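# Stow the glue stick in the wooden box's drawer

## Task

Get the glue stick inside the wooden box's drawer, then push the drawer closed, so that nothing remains outside it.

## Robot and tools

Robot: two arms, left_arm and right_arm, each ending in a two-finger gripper. Fingers point along the gripper's +z axis and open and close along its y axis. end_effector_position is the spot between the pads when they are shut; fingertips extend about 33 mm past it (only about 9 mm when fully open). Fingers can fold. A grip near the fingertips squeezes as commanded. A grip nearer the palm may hold a thin part loosely or not at all. A fingertip pushed onto a surface folds easily, so a move can pass the surface without much sign of contact.

Frames: each arm's hand poses and targets are in that arm's own base frame. Fixed cameras and the table use the scene frame: origin at table-top height midway between the arms, +x out over the table, +z up, left_arm on the +y side. Bases: left_arm at (-0.008, +0.400, +0.050) m, quat_wxyz (+1.000, 0, 0, +0.007); right_arm at (-0.011, -0.398, +0.050) m, quat_wxyz (+1.000, 0, 0, -0.024). Reported positions can be a few cm off, more at long reach.

The row: every motion command uses rows of 20 numbers covering both arms, even if only one arm moves. First left: x, y, z (metres), qw, qx, qy, qz (w first), then left_gripper position, force_limit, speed. Then the same ten for right_arm and right_gripper. x, y, z and the quaternion are an absolute pose for that gripper in its arm's base frame. The three gripper numbers lie in [-1, 1]. position: +1 fully open (140 mm), about -0.8 pads touch, -1 closes until blocked. force_limit: grip force after a slow close, roughly 14 N at -1, 40 N at 0, 58 N at +1. speed: closing rate, about 30 mm/s at -1, 140 at 0, 250 at +1; faster closing grips much harder. Both start at +1. To keep an arm idle, resend its last reported pose and the gripper numbers last sent. Keep sending one fixed quaternion to hold orientation.

execute_actions: actions is a list of actions. Each action is a table of up to 15 rows, one row per 1/30 s control step; if shorter, the final row is held for the remaining steps. An action's targets must lie within 0.6 m of each gripper's current position along each of its axes, or it is rejected. cameras: list of camera names, ["all"], or []. An empty actions list returns the state plus all images.

move: target is one 20-number row or a list of up to 15 rows; each gripper travels straight from its Hand target toward its pose, and all paths finish together, within 10 s. speed: m/s, 0.002 to 1, default 0.25 (turning at twice that in rad/s); one number or one per target. blend: metres of corner rounding per target in a list; 0 stops at each. stop_force: 12 to 80 N, one value for both arms; an arm's path ends when push against its travel exceeds it. Use it only slowly and with small values; it is unreliable if the gripper rotates, near stretched or straight-wrist poses, and for light loose objects. Omit it when backing off a contact. zero: with stop_force, true re-zeroes the force estimate before the move. blocking=false returns after about 0.5 s while the move runs (not allowed with stop_force); a new move replaces a running one. The result ends with a move: line: done, off_target, moving, held or fault, plus limits (paced = pose clipped, held = steps withheld). Moves do not avoid obstacles.

wait: seconds from 0 to 10; arms hold their last command. stop: brakes a running move; fingers continue. zoom_image: camera (cam_head_left, cam_head_right, cam_high, cam_left_wrist, cam_right_wrist) and region [x0, y0, x1, y1] in pixels from top-left, at most 504 by 504; images are 896x504. finished_scene: scene = the current scene's number; ends it irreversibly, so only call once the drawer is shut with the glue stick inside.

Results: each gripper's end_effector_position and end_effector_quat_wxyz, Hand target (where the arm is actually headed; each step's command is clipped to within 70 mm and 16 degrees of the measured pose), Tool commands, position_measured in counts (3 fully open, about 75 = 100 mm, 139 = 60 mm, 200 = 20 mm, 230 pads together), object_status (0 moving, 1 blocked while opening, 2 blocked while closing, i.e. probably holding something, 3 reached target or pads met), joint velocities, and Flange force along the gripper axes (noisy; includes held weight). A grip succeeded if object_status reads 2. To grip harder, raise force_limit and nudge position from -1 to -0.98.

Avoid: dropping the glue stick or letting anything leave the table; hitting the box or table hard; pressing past a firm contact (the arms are stiff, and 150 N or a joint torque limit causes a 10 s fault stop); arms or grippers touching each other; heavy twisting loads on the wrist; long stretched holds that overheat motors (MOTOR HOT warning). Release only once the part is at rest.

Each tool is called in YAML: its name, and indented under it one key for each argument.

## Session

execute_actions:
  actions: []

Scene clock: 0.00 s.
left_arm: end_effector_position=(+0.3321, -0.6807, +0.0598) position_measured=3 object_status=3 end_effector_quat_wxyz=(+0.167, +0.651, -0.550, +0.496) | right_arm: end_effector_position=(+0.3461, -0.1994, +0.3023) position_measured=3 object_status=3 end_effector_quat_wxyz=(-0.068, -0.592, +0.752, -0.283)
Joint positions: left_arm=[-0.899 0.4 -0.414 -0.33 0.359 1.445] | right_arm=[0.351 -0.489 -0.538 0.592 -1.485 -0.628]
Joint velocities: within noise
Flange force (N): no reading
Hand target: left_arm +0.3321, -0.6807, +0.0598; +0.167, +0.651, -0.550, +0.496 | right_arm +0.3461, -0.1994, +0.3023; -0.068, -0.592, +0.752, -0.283
Tool commands: left_gripper/position=+1.0 left_gripper/force_limit=+1.0 left_gripper/speed=+1.0 right_gripper/position=+1.0 right_gripper/force_limit=+1.0 right_gripper/speed=+1.0

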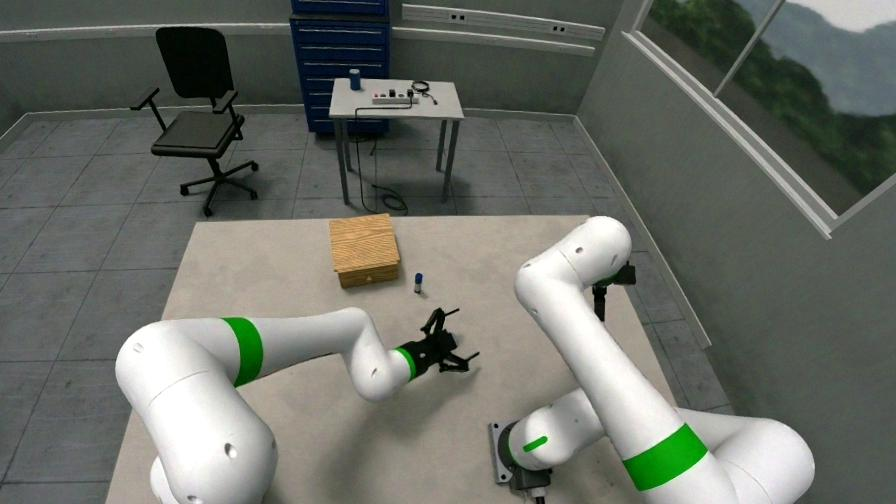

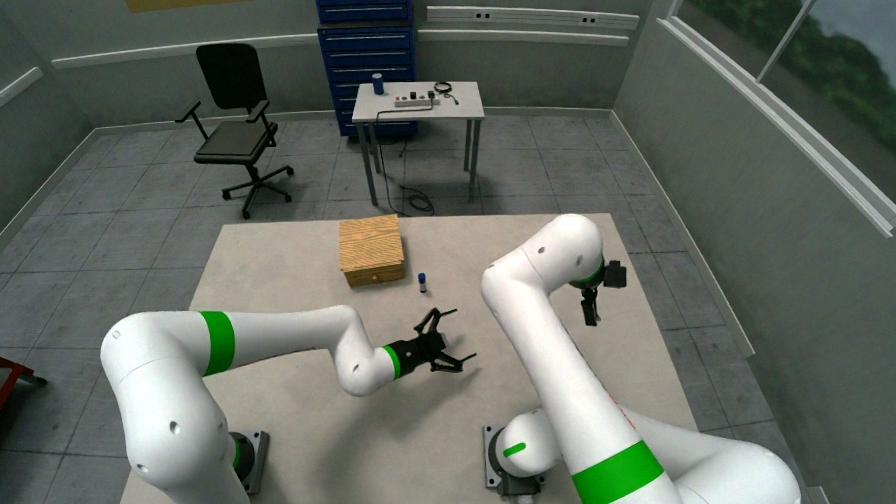

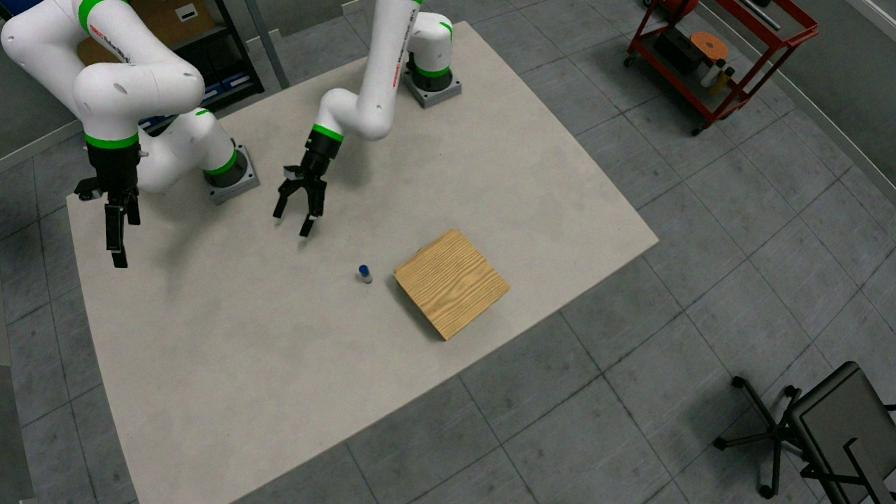

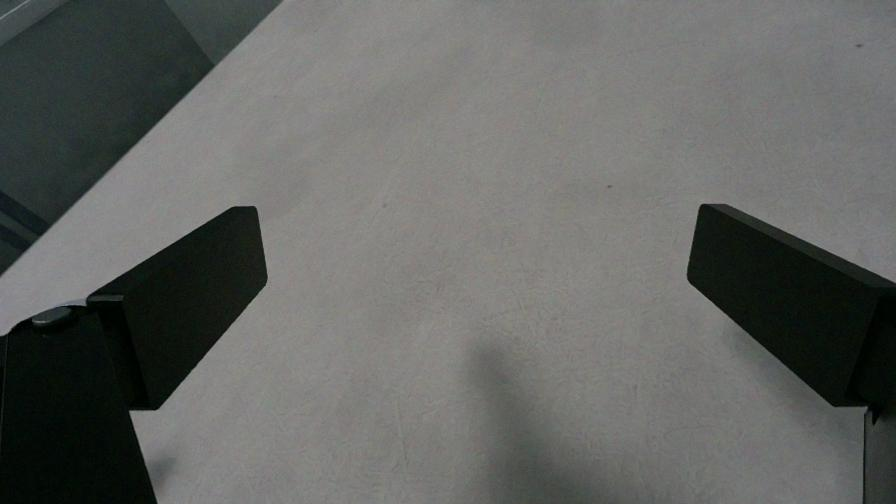

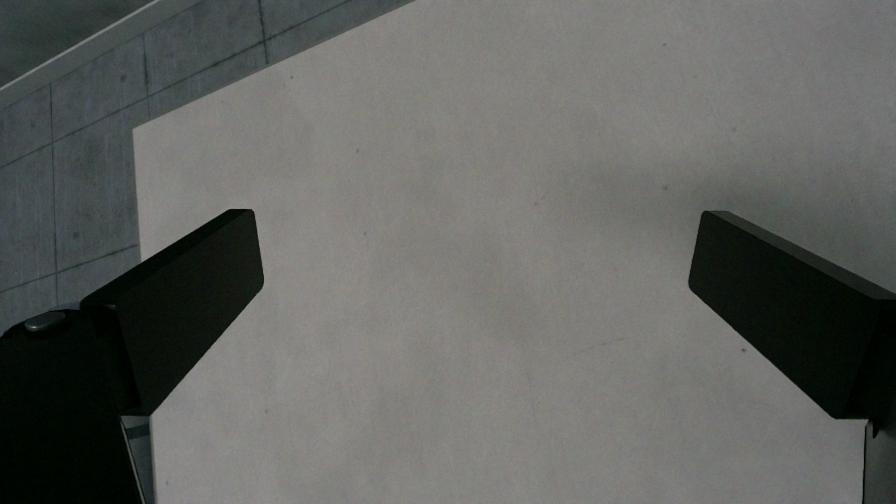

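zoom_image:
  camera: "cam_head_left"
  region: [310, 200, 460, 310]

zoom_image:
  camera: "cam_high"
  region: [340, 210, 540, 350]

zoom_image:
  camera: "cam_head_right"
  region: [320, 200, 470, 310]

Scaled by 3.360 from the camera's 896x504 image, which has a finer 1280x720 frame.

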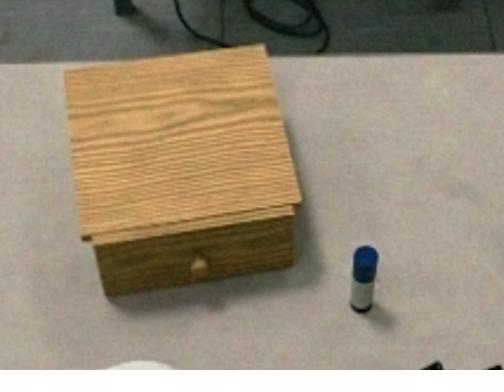

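Scaled by 2.520 from the camera's 896x504 image, which has a finer 1280x720 frame.

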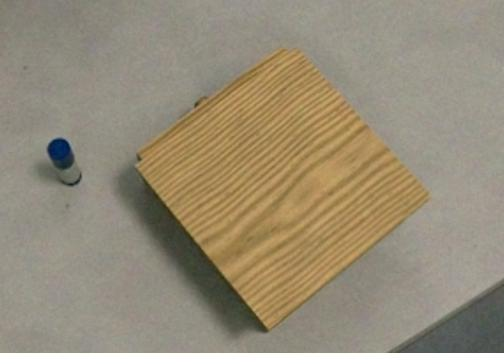

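Scaled by 3.360 from the camera's 896x504 image, which has a finer 1280x720 frame.

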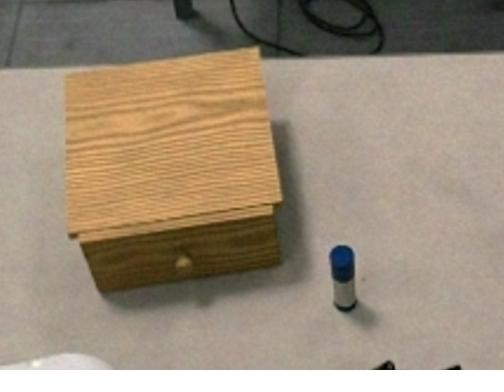

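move:
  target: [0.43,-0.3,0.27,0,0.924,0,0.383,-0.3,-1,-0.5,0.3461,-0.1994,0.3023,-0.068,-0.592,0.752,-0.283,1,1,1]
  cameras: ["all"]

Scene clock: 5.87 s.
left_arm: end_effector_position=(+0.4300, -0.3000, +0.2700) position_measured=167 object_status=3 end_effector_quat_wxyz=(+0.000, +0.924, +0.000, +0.383) | right_arm: end_effector_position=(+0.3461, -0.1994, +0.3023) position_measured=3 object_status=3 end_effector_quat_wxyz=(-0.068, -0.592, +0.752, -0.283)
Joint positions: left_arm=[-1.283 -0.243 -0.606 2.286 1.117 0.071] | right_arm=[0.349 -0.488 -0.537 0.591 -1.485 -0.627]
Flange force (N): left_arm=[-3.3 -5.9 -0.6] | right_arm=[5.5 -3.7 0.9]
Hand target: left_arm +0.4300, -0.3000, +0.2700; +0.000, +0.924, +0.000, +0.383 | right_arm +0.3461, -0.1994, +0.3023; -0.068, -0.592, +0.752, -0.283
Off the commanded pose: left_arm 0.000 m, 0 deg | right_arm 0.000 m, 0 deg.
move: done

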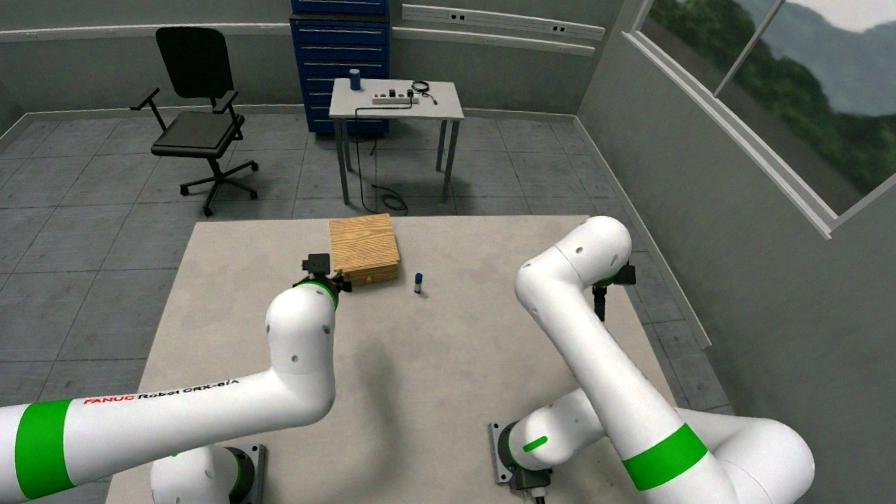

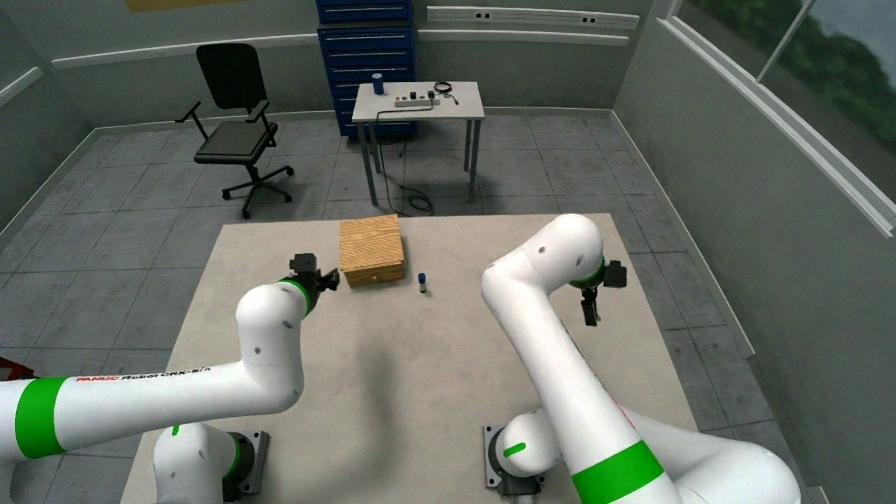

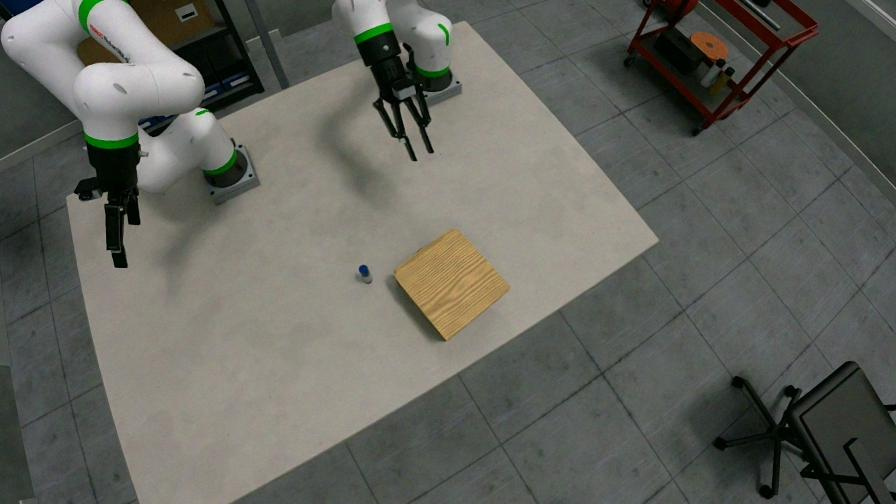

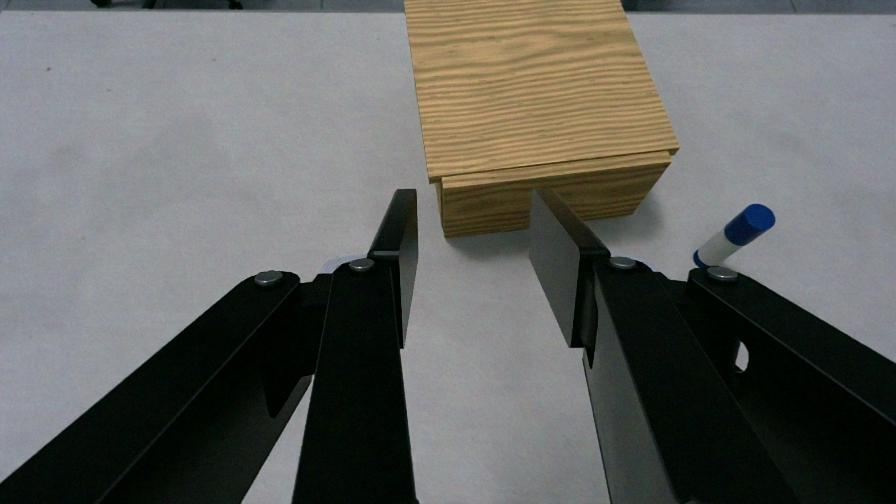

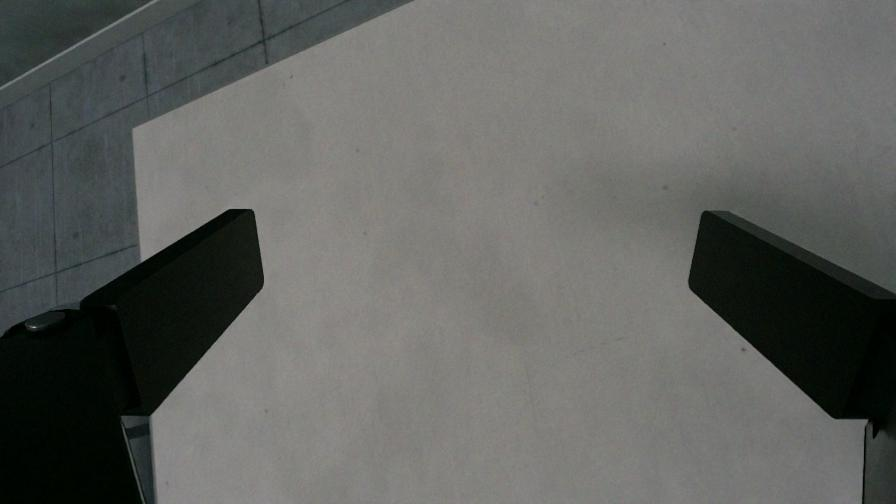

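move:
  target: [0.43,-0.41,0.19,-0.044,0.901,0.0947,0.4203,0.4,-1,-0.5,0.3461,-0.1994,0.3023,-0.068,-0.592,0.752,-0.283,1,1,1]
  cameras: ["cam_left_wrist","cam_high"]

Scene clock: 7.33 s.
left_arm: end_effector_position=(+0.4299, -0.4101, +0.1900) position_measured=78 object_status=3 end_effector_quat_wxyz=(-0.044, +0.901, +0.095, +0.420) | right_arm: end_effector_position=(+0.3461, -0.1994, +0.3023) position_measured=3 object_status=3 end_effector_quat_wxyz=(-0.068, -0.592, +0.752, -0.283)
Joint positions: left_arm=[-1.385 0.193 -0.44 2.175 1.196 0.524] | right_arm=[0.349 -0.488 -0.537 0.591 -1.485 -0.627]
Flange force (N): left_arm=[0.0 -6.3 -0.6] | right_arm=[5.9 -4.1 1.2]
Hand target: left_arm +0.4300, -0.4100, +0.1900; -0.044, +0.901, +0.095, +0.420 | right_arm +0.3461, -0.1994, +0.3023; -0.068, -0.592, +0.752, -0.283
Off the commanded pose: left_arm 0.000 m, 0 deg | right_arm 0.000 m, 0 deg.
move: done
Images, in order (width x height): cam_high 896x504, cam_left_wrist 896x504.

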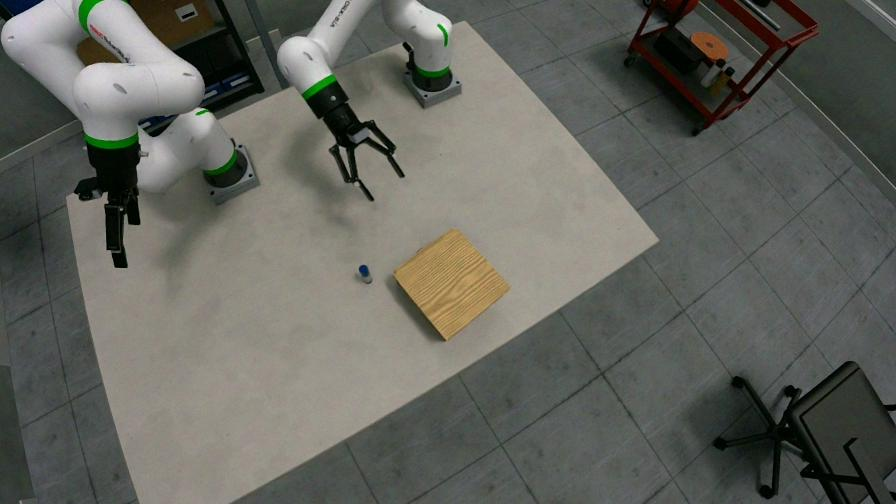

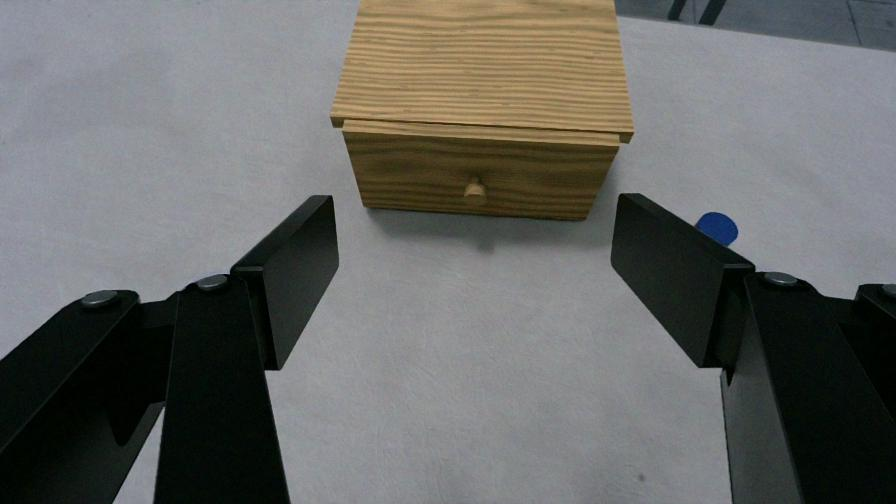

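move:
  target: [0.500,-0.398,0.045,-0.04,0.8172,0.0572,0.5722,-0.1,-1,-0.5,0.3461,-0.1994,0.3023,-0.068,-0.592,0.752,-0.283,1,1,1]
  cameras: ["all"]

Scene clock: 9.50 s.
left_arm: end_effector_position=(+0.5000, -0.3980, +0.0450) position_measured=141 object_status=3 end_effector_quat_wxyz=(-0.040, +0.817, +0.057, +0.572) | right_arm: end_effector_position=(+0.3461, -0.1994, +0.3023) position_measured=3 object_status=3 end_effector_quat_wxyz=(-0.068, -0.592, +0.752, -0.283)
Joint positions: left_arm=[-1.174 0.555 -0.692 1.442 1.159 1.228] | right_arm=[0.349 -0.488 -0.537 0.591 -1.485 -0.627]
Flange force (N): left_arm=[3.8 -5.5 -3.2] | right_arm=[5.6 -3.6 0.8]
Hand target: left_arm +0.5000, -0.3980, +0.0450; -0.040, +0.817, +0.057, +0.572 | right_arm +0.3461, -0.1994, +0.3023; -0.068, -0.592, +0.752, -0.283
Off the commanded pose: left_arm 0.000 m, 0 deg | right_arm 0.000 m, 0 deg.
move: done

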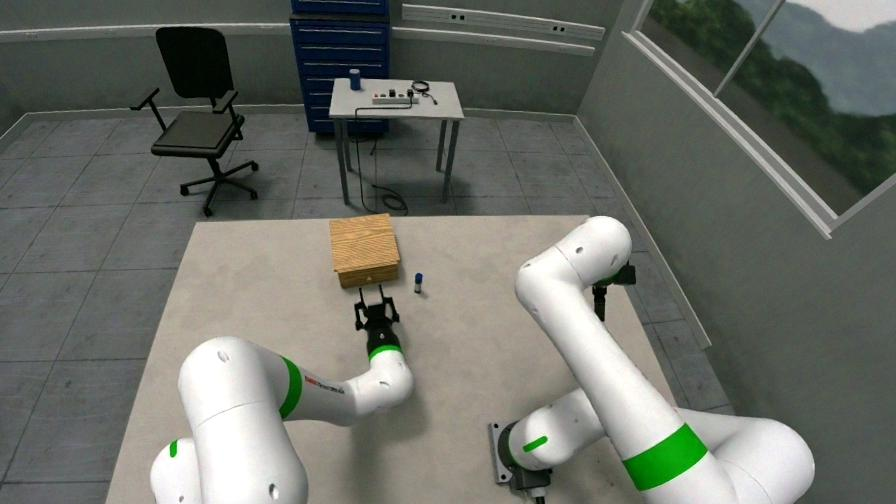

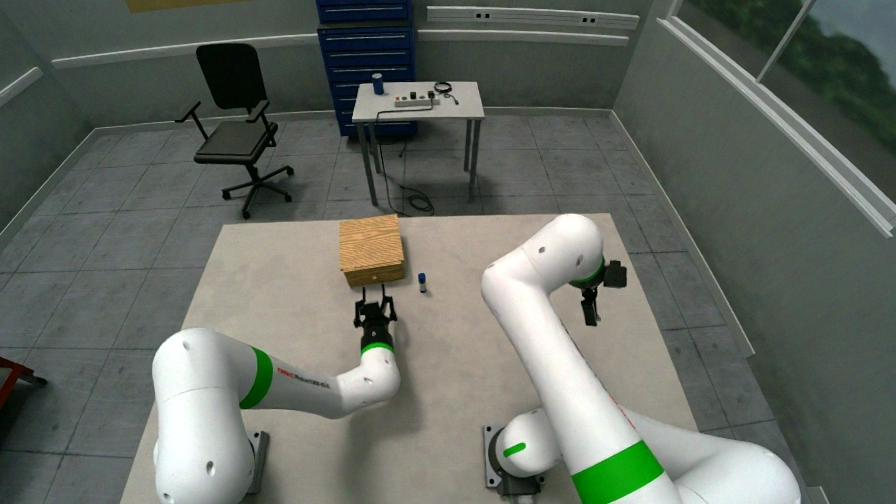

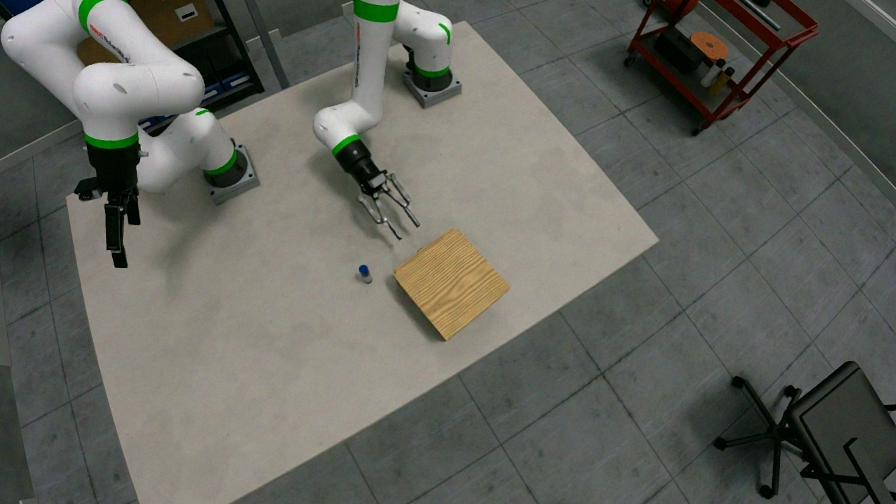

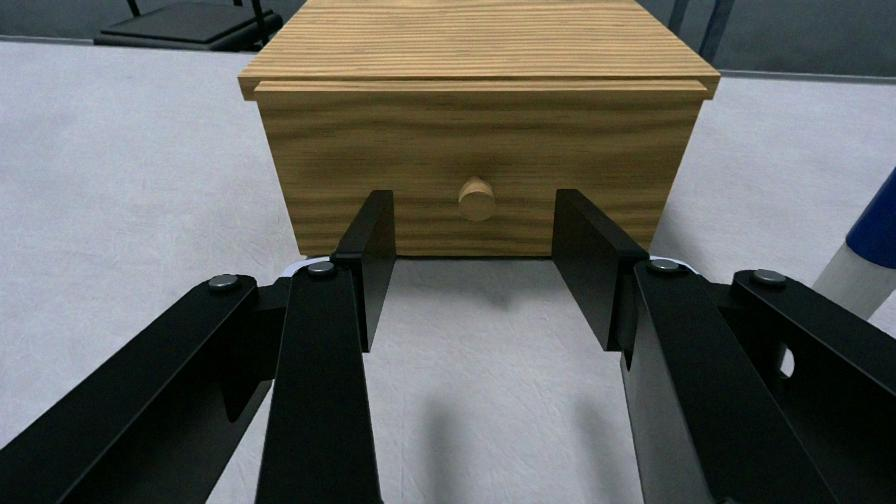

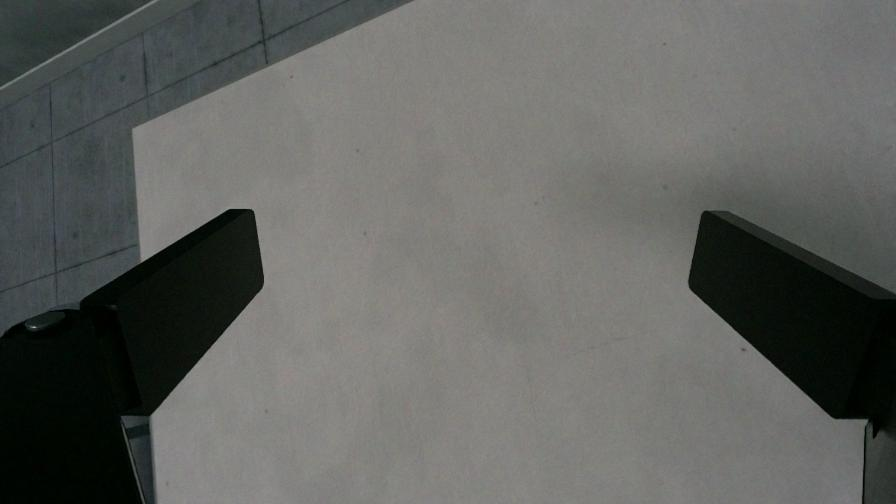

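move:
  target: [0.553,-0.392,0.016,-0.04,0.8172,0.0572,0.5722,-0.1,-1,-0.5,0.3461,-0.1994,0.3023,-0.068,-0.592,0.752,-0.283,1,1,1]
  speed: 0.1
  cameras: ["cam_left_wrist","cam_high","cam_head_right"]

zoom_image:
  camera: "cam_head_right"
  region: [330, 230, 450, 310]

Scene clock: 11.83 s.
left_arm: end_effector_position=(+0.5530, -0.3920, +0.0160) position_measured=141 object_status=3 end_effector_quat_wxyz=(-0.040, +0.817, +0.057, +0.572) | right_arm: end_effector_position=(+0.3461, -0.1994, +0.3023) position_measured=3 object_status=3 end_effector_quat_wxyz=(-0.068, -0.592, +0.752, -0.283)
Joint positions: left_arm=[-1.03 0.643 -0.634 1.287 1.122 1.27] | right_arm=[0.349 -0.488 -0.537 0.591 -1.485 -0.627]
Flange force (N): left_arm=[3.9 -5.8 -2.5] | right_arm=[5.3 -3.7 1.2]
Hand target: left_arm +0.5530, -0.3920, +0.0160; -0.040, +0.817, +0.057, +0.572 | right_arm +0.3461, -0.1994, +0.3023; -0.068, -0.592, +0.752, -0.283
Off the commanded pose: left_arm 0.000 m, 0 deg | right_arm 0.000 m, 0 deg.
move: done
Images, in order (width x height): cam_head_right 896x504, cam_high 896x504, cam_left_wrist 896x504.

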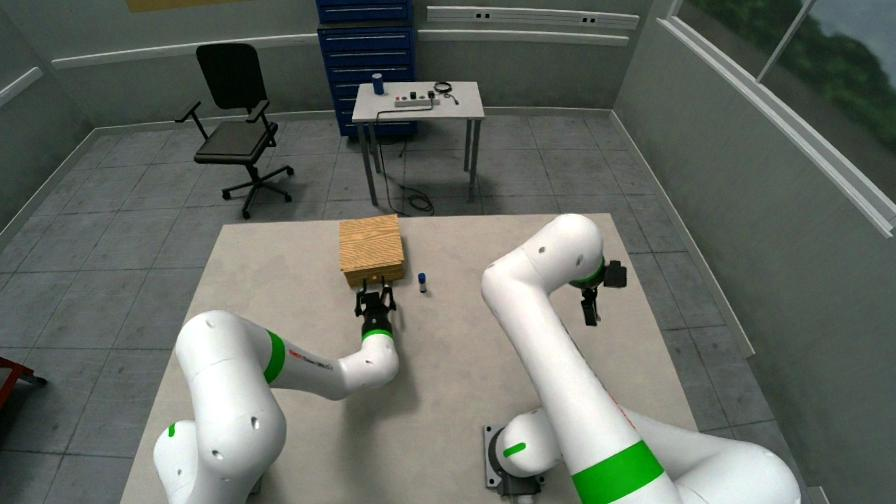

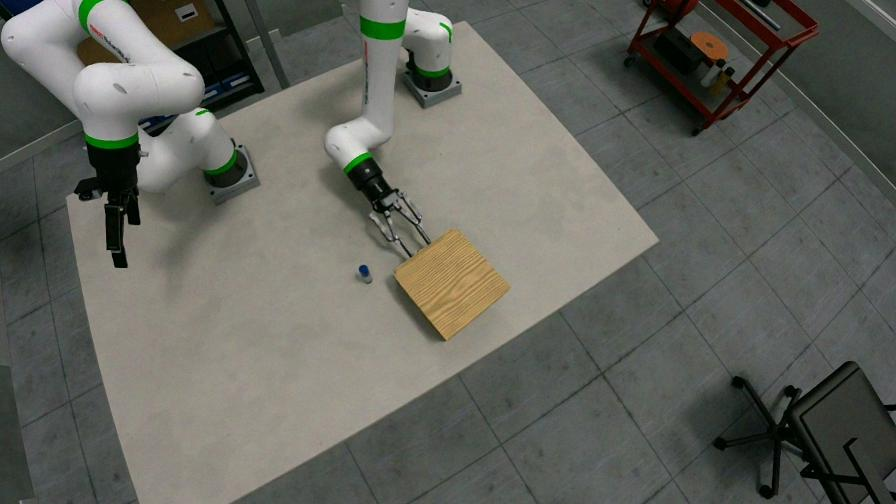

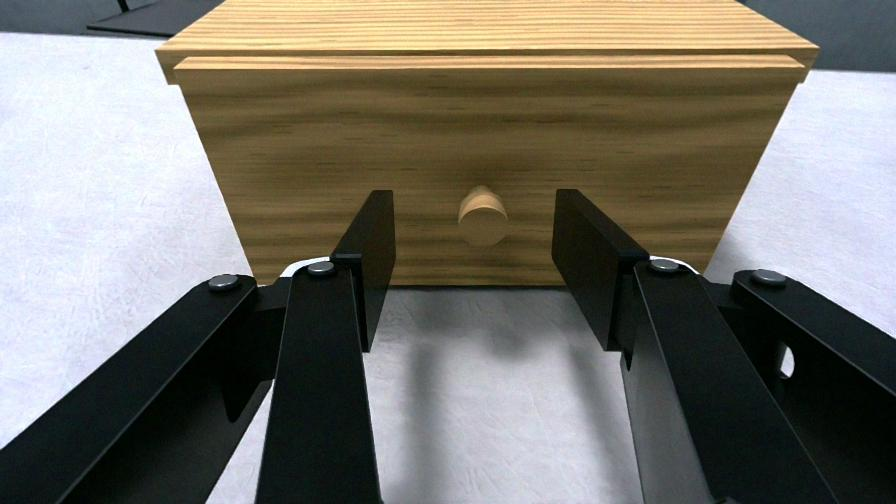

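Scaled by 4.200 from the camera's 896x504 image, which has a finer 1280x720 frame.

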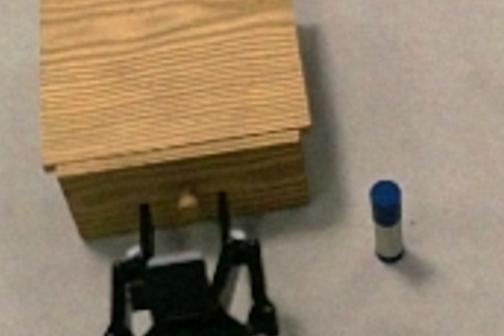

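move:
  target: [0.568,-0.3926,0.008,-0.04,0.8172,0.0572,0.5722,-0.1,-1,-0.5,0.3461,-0.1994,0.3023,-0.068,-0.592,0.752,-0.283,1,1,1]
  speed: 0.06
  cameras: ["cam_left_wrist","cam_high","cam_head_right"]

zoom_image:
  camera: "cam_high"
  region: [360, 190, 480, 290]

Scene clock: 12.90 s.
left_arm: end_effector_position=(+0.5680, -0.3926, +0.0080) position_measured=141 object_status=3 end_effector_quat_wxyz=(-0.040, +0.817, +0.057, +0.572) | right_arm: end_effector_position=(+0.3461, -0.1994, +0.3023) position_measured=3 object_status=3 end_effector_quat_wxyz=(-0.068, -0.592, +0.752, -0.283)
Joint positions: left_arm=[-0.996 0.671 -0.607 1.252 1.113 1.275] | right_arm=[0.349 -0.488 -0.537 0.591 -1.485 -0.627]
Flange force (N): left_arm=[2.0 -6.2 -17.3] | right_arm=[5.9 -3.4 1.1]
Hand target: left_arm +0.5680, -0.3926, +0.0080; -0.040, +0.817, +0.057, +0.572 | right_arm +0.3461, -0.1994, +0.3023; -0.068, -0.592, +0.752, -0.283
Off the commanded pose: left_arm 0.000 m, 0 deg | right_arm 0.000 m, 0 deg.
move: done
Images, in order (width x height): cam_head_right 896x504, cam_high 896x504, cam_left_wrist 896x504.

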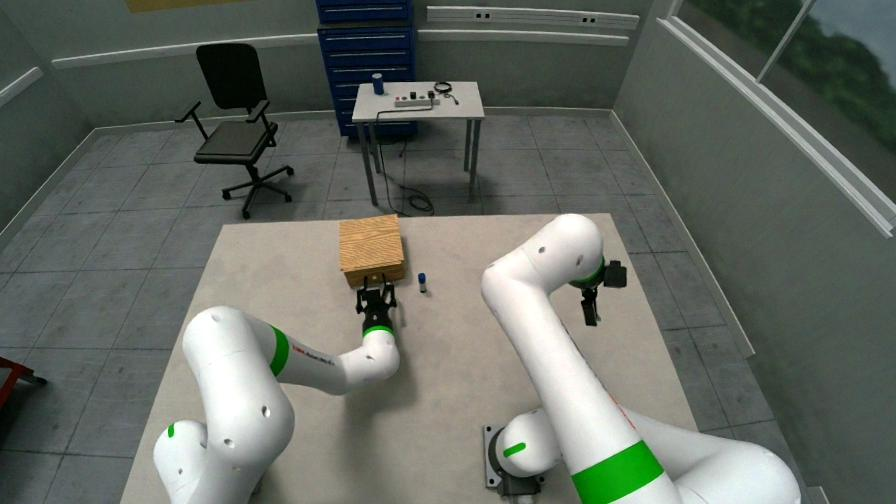

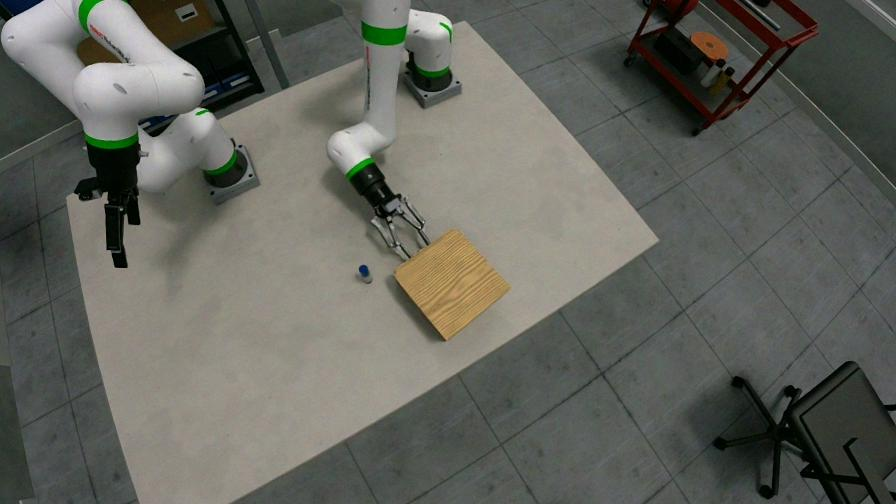

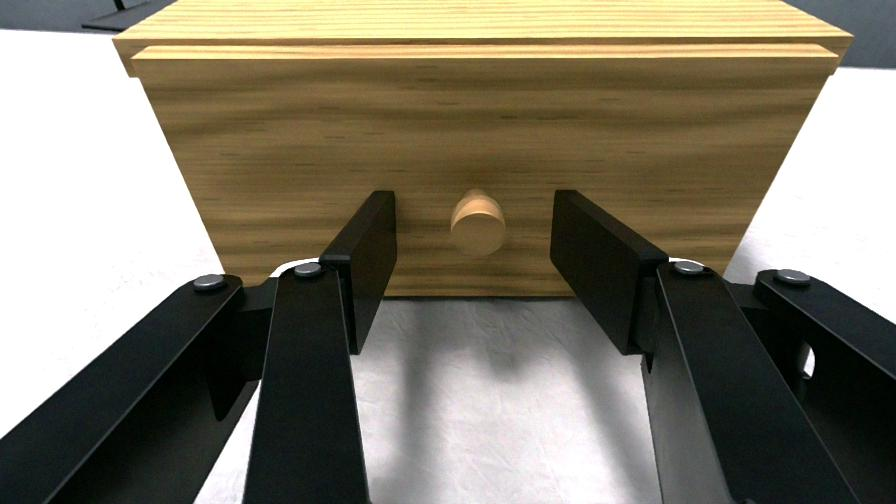

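Scaled by 4.200 from the camera's 896x504 image, which has a finer 1280x720 frame.

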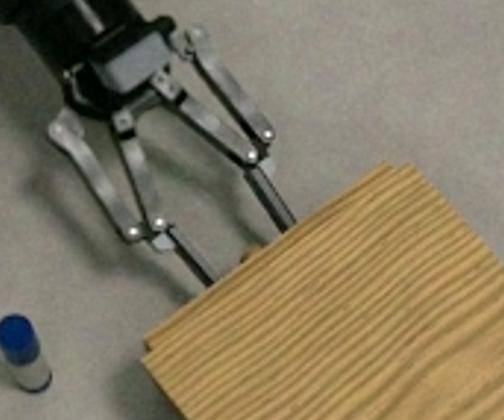

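move:
  target: [0.5596,-0.3938,0.011,-0.04,0.8172,0.0572,0.5722,-0.1,-1,-0.5,0.3461,-0.1994,0.3023,-0.068,-0.592,0.752,-0.283,1,1,1]
  speed: 0.06
  cameras: ["cam_left_wrist","cam_high"]

zoom_image:
  camera: "cam_high"
  region: [360, 190, 480, 290]

Scene clock: 13.80 s.
left_arm: end_effector_position=(+0.5596, -0.3938, +0.0110) position_measured=141 object_status=3 end_effector_quat_wxyz=(-0.040, +0.817, +0.057, +0.572) | right_arm: end_effector_position=(+0.3461, -0.1994, +0.3023) position_measured=3 object_status=3 end_effector_quat_wxyz=(-0.068, -0.592, +0.752, -0.283)
Joint positions: left_arm=[-1.016 0.66 -0.618 1.273 1.119 1.273] | right_arm=[0.349 -0.488 -0.537 0.591 -1.485 -0.627]
Flange force (N): left_arm=[3.8 -5.1 -3.1] | right_arm=[6.0 -3.2 1.0]
Hand target: left_arm +0.5596, -0.3938, +0.0110; -0.040, +0.817, +0.057, +0.572 | right_arm +0.3461, -0.1994, +0.3023; -0.068, -0.592, +0.752, -0.283
Off the commanded pose: left_arm 0.000 m, 0 deg | right_arm 0.000 m, 0 deg.
move: done
Images, in order (width x height): cam_high 896x504, cam_left_wrist 896x504.

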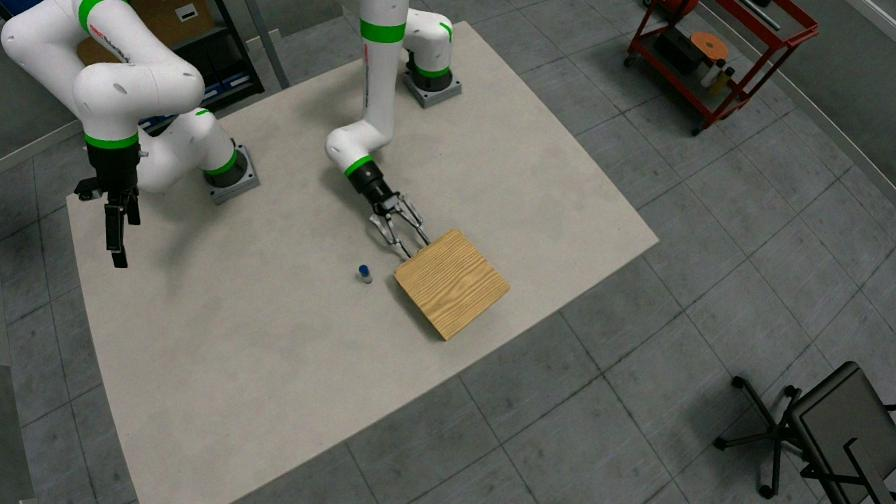

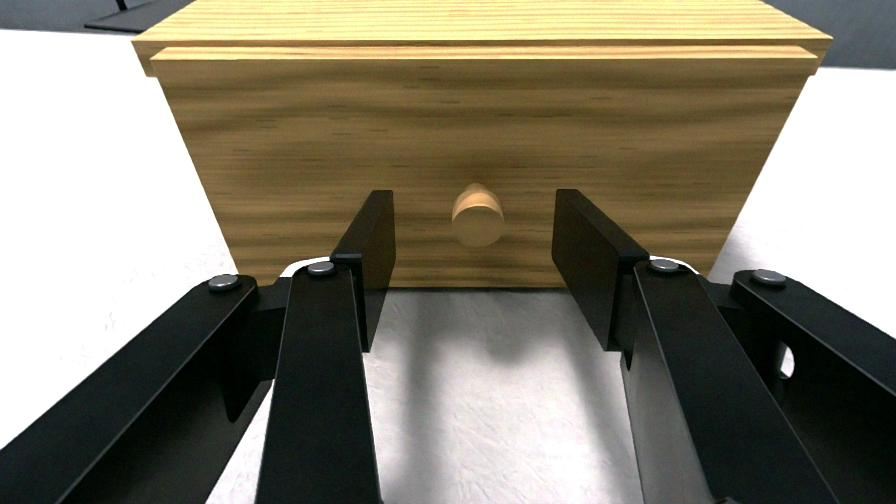

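Scaled by 4.200 from the camera's 896x504 image, which has a finer 1280x720 frame.

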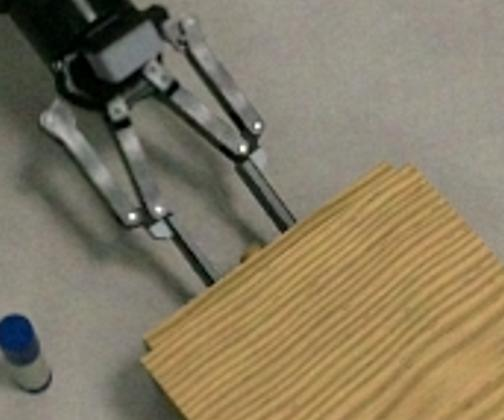

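move:
  target: [0.5596,-0.3938,0.011,-0.04,0.8172,0.0572,0.5722,-1,-0.2,-1,0.3461,-0.1994,0.3023,-0.068,-0.592,0.752,-0.283,1,1,1]
  cameras: ["cam_left_wrist"]

Scene clock: 15.53 s.
left_arm: end_effector_position=(+0.5596, -0.3938, +0.0110) position_measured=205 object_status=0 end_effector_quat_wxyz=(-0.040, +0.817, +0.057, +0.572) | right_arm: end_effector_position=(+0.3461, -0.1994, +0.3023) position_measured=3 object_status=3 end_effector_quat_wxyz=(-0.068, -0.592, +0.752, -0.283)
Joint positions: left_arm=[-1.016 0.66 -0.618 1.273 1.119 1.273] | right_arm=[0.349 -0.488 -0.537 0.591 -1.485 -0.627]
Flange force (N): left_arm=[4.0 -4.7 -4.7] | right_arm=[5.8 -4.1 1.2]
Hand target: left_arm +0.5596, -0.3938, +0.0110; -0.040, +0.817, +0.057, +0.572 | right_arm +0.3461, -0.1994, +0.3023; -0.068, -0.592, +0.752, -0.283
Off the commanded pose: left_arm 0.000 m, 0 deg | right_arm 0.000 m, 0 deg.
move: done
Images, in order (width x height): cam_left_wrist 896x504.

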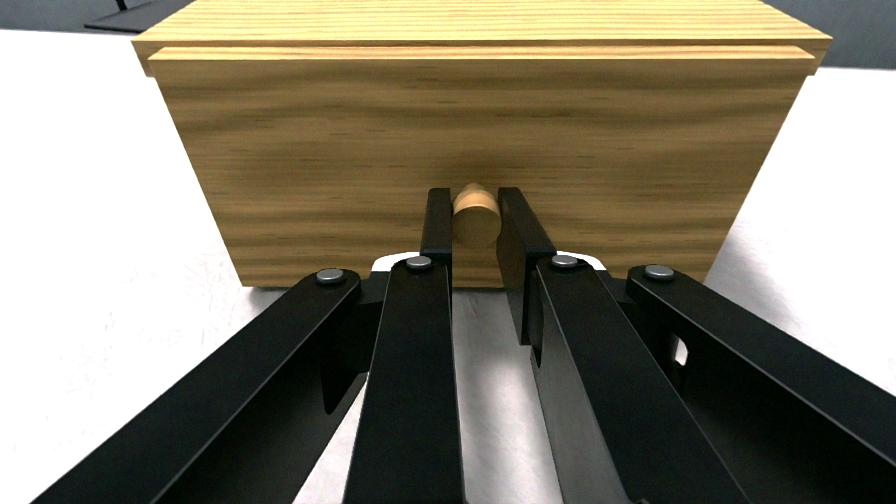

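move:
  target: [0.4606,-0.4077,0.011,-0.04,0.8172,0.0572,0.5722,-1,-0.2,-1,0.3461,-0.1994,0.3023,-0.068,-0.592,0.752,-0.283,1,1,1]
  speed: 0.08
  stop_force: 40
  cameras: ["cam_left_wrist","cam_head_right","cam_high"]

Scene clock: 17.67 s.
left_arm: end_effector_position=(+0.4606, -0.4077, +0.0110) position_measured=205 object_status=2 end_effector_quat_wxyz=(-0.040, +0.817, +0.057, +0.572) | right_arm: end_effector_position=(+0.3461, -0.1994, +0.3023) position_measured=3 object_status=3 end_effector_quat_wxyz=(-0.068, -0.592, +0.752, -0.283)
Joint positions: left_arm=[-1.279 0.625 -0.695 1.513 1.195 1.305] | right_arm=[0.349 -0.488 -0.537 0.591 -1.485 -0.627]
Flange force (N): left_arm=[3.8 -4.8 -0.8] | right_arm=[5.9 -4.0 1.2]
Hand target: left_arm +0.4606, -0.4077, +0.0110; -0.040, +0.817, +0.057, +0.572 | right_arm +0.3461, -0.1994, +0.3023; -0.068, -0.592, +0.752, -0.283
Off the commanded pose: left_arm 0.000 m, 0 deg | right_arm 0.000 m, 0 deg.
move: done
Images, in order (width x height): cam_head_right 896x504, cam_high 896x504, cam_left_wrist 896x504.

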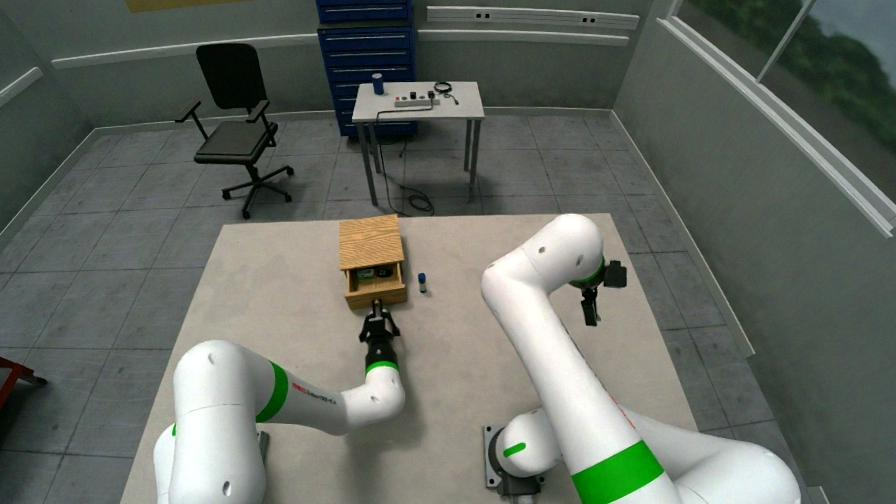

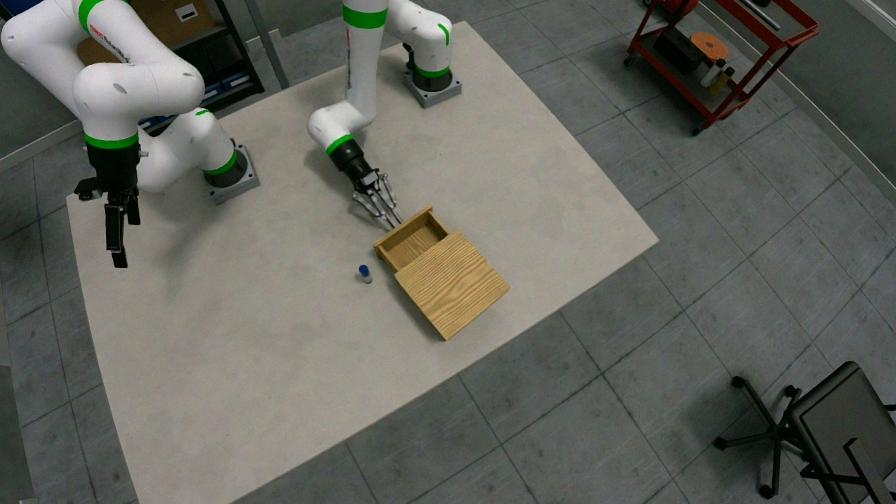

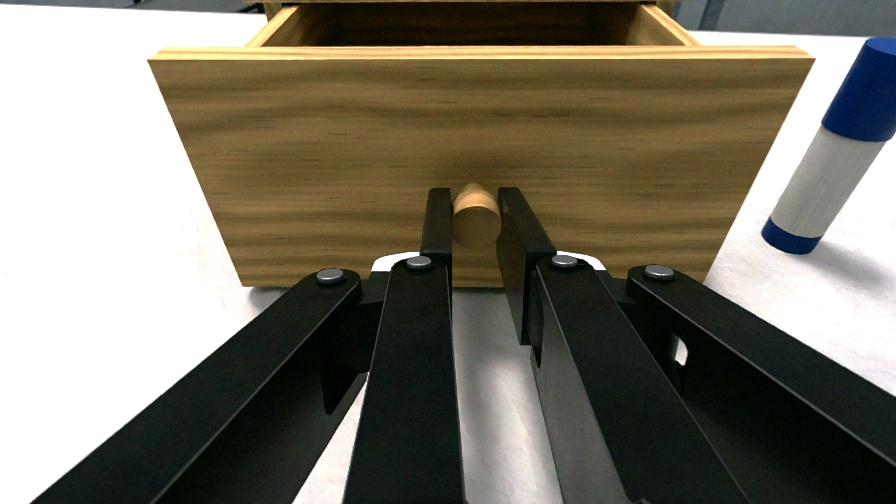

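zoom_image:
  camera: "cam_head_right"
  region: [330, 230, 450, 320]

zoom_image:
  camera: "cam_high"
  region: [340, 190, 520, 350]

Scaled by 4.200 from the camera's 896x504 image, which has a finer 1280x720 frame.

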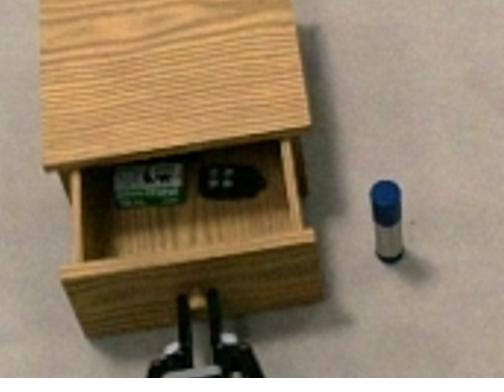

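Scaled by 2.800 from the camera's 896x504 image, which has a finer 1280x720 frame.

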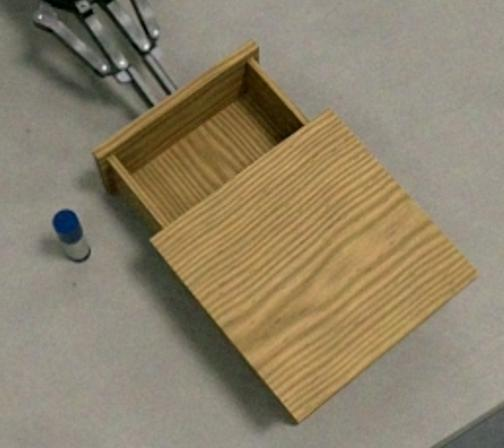

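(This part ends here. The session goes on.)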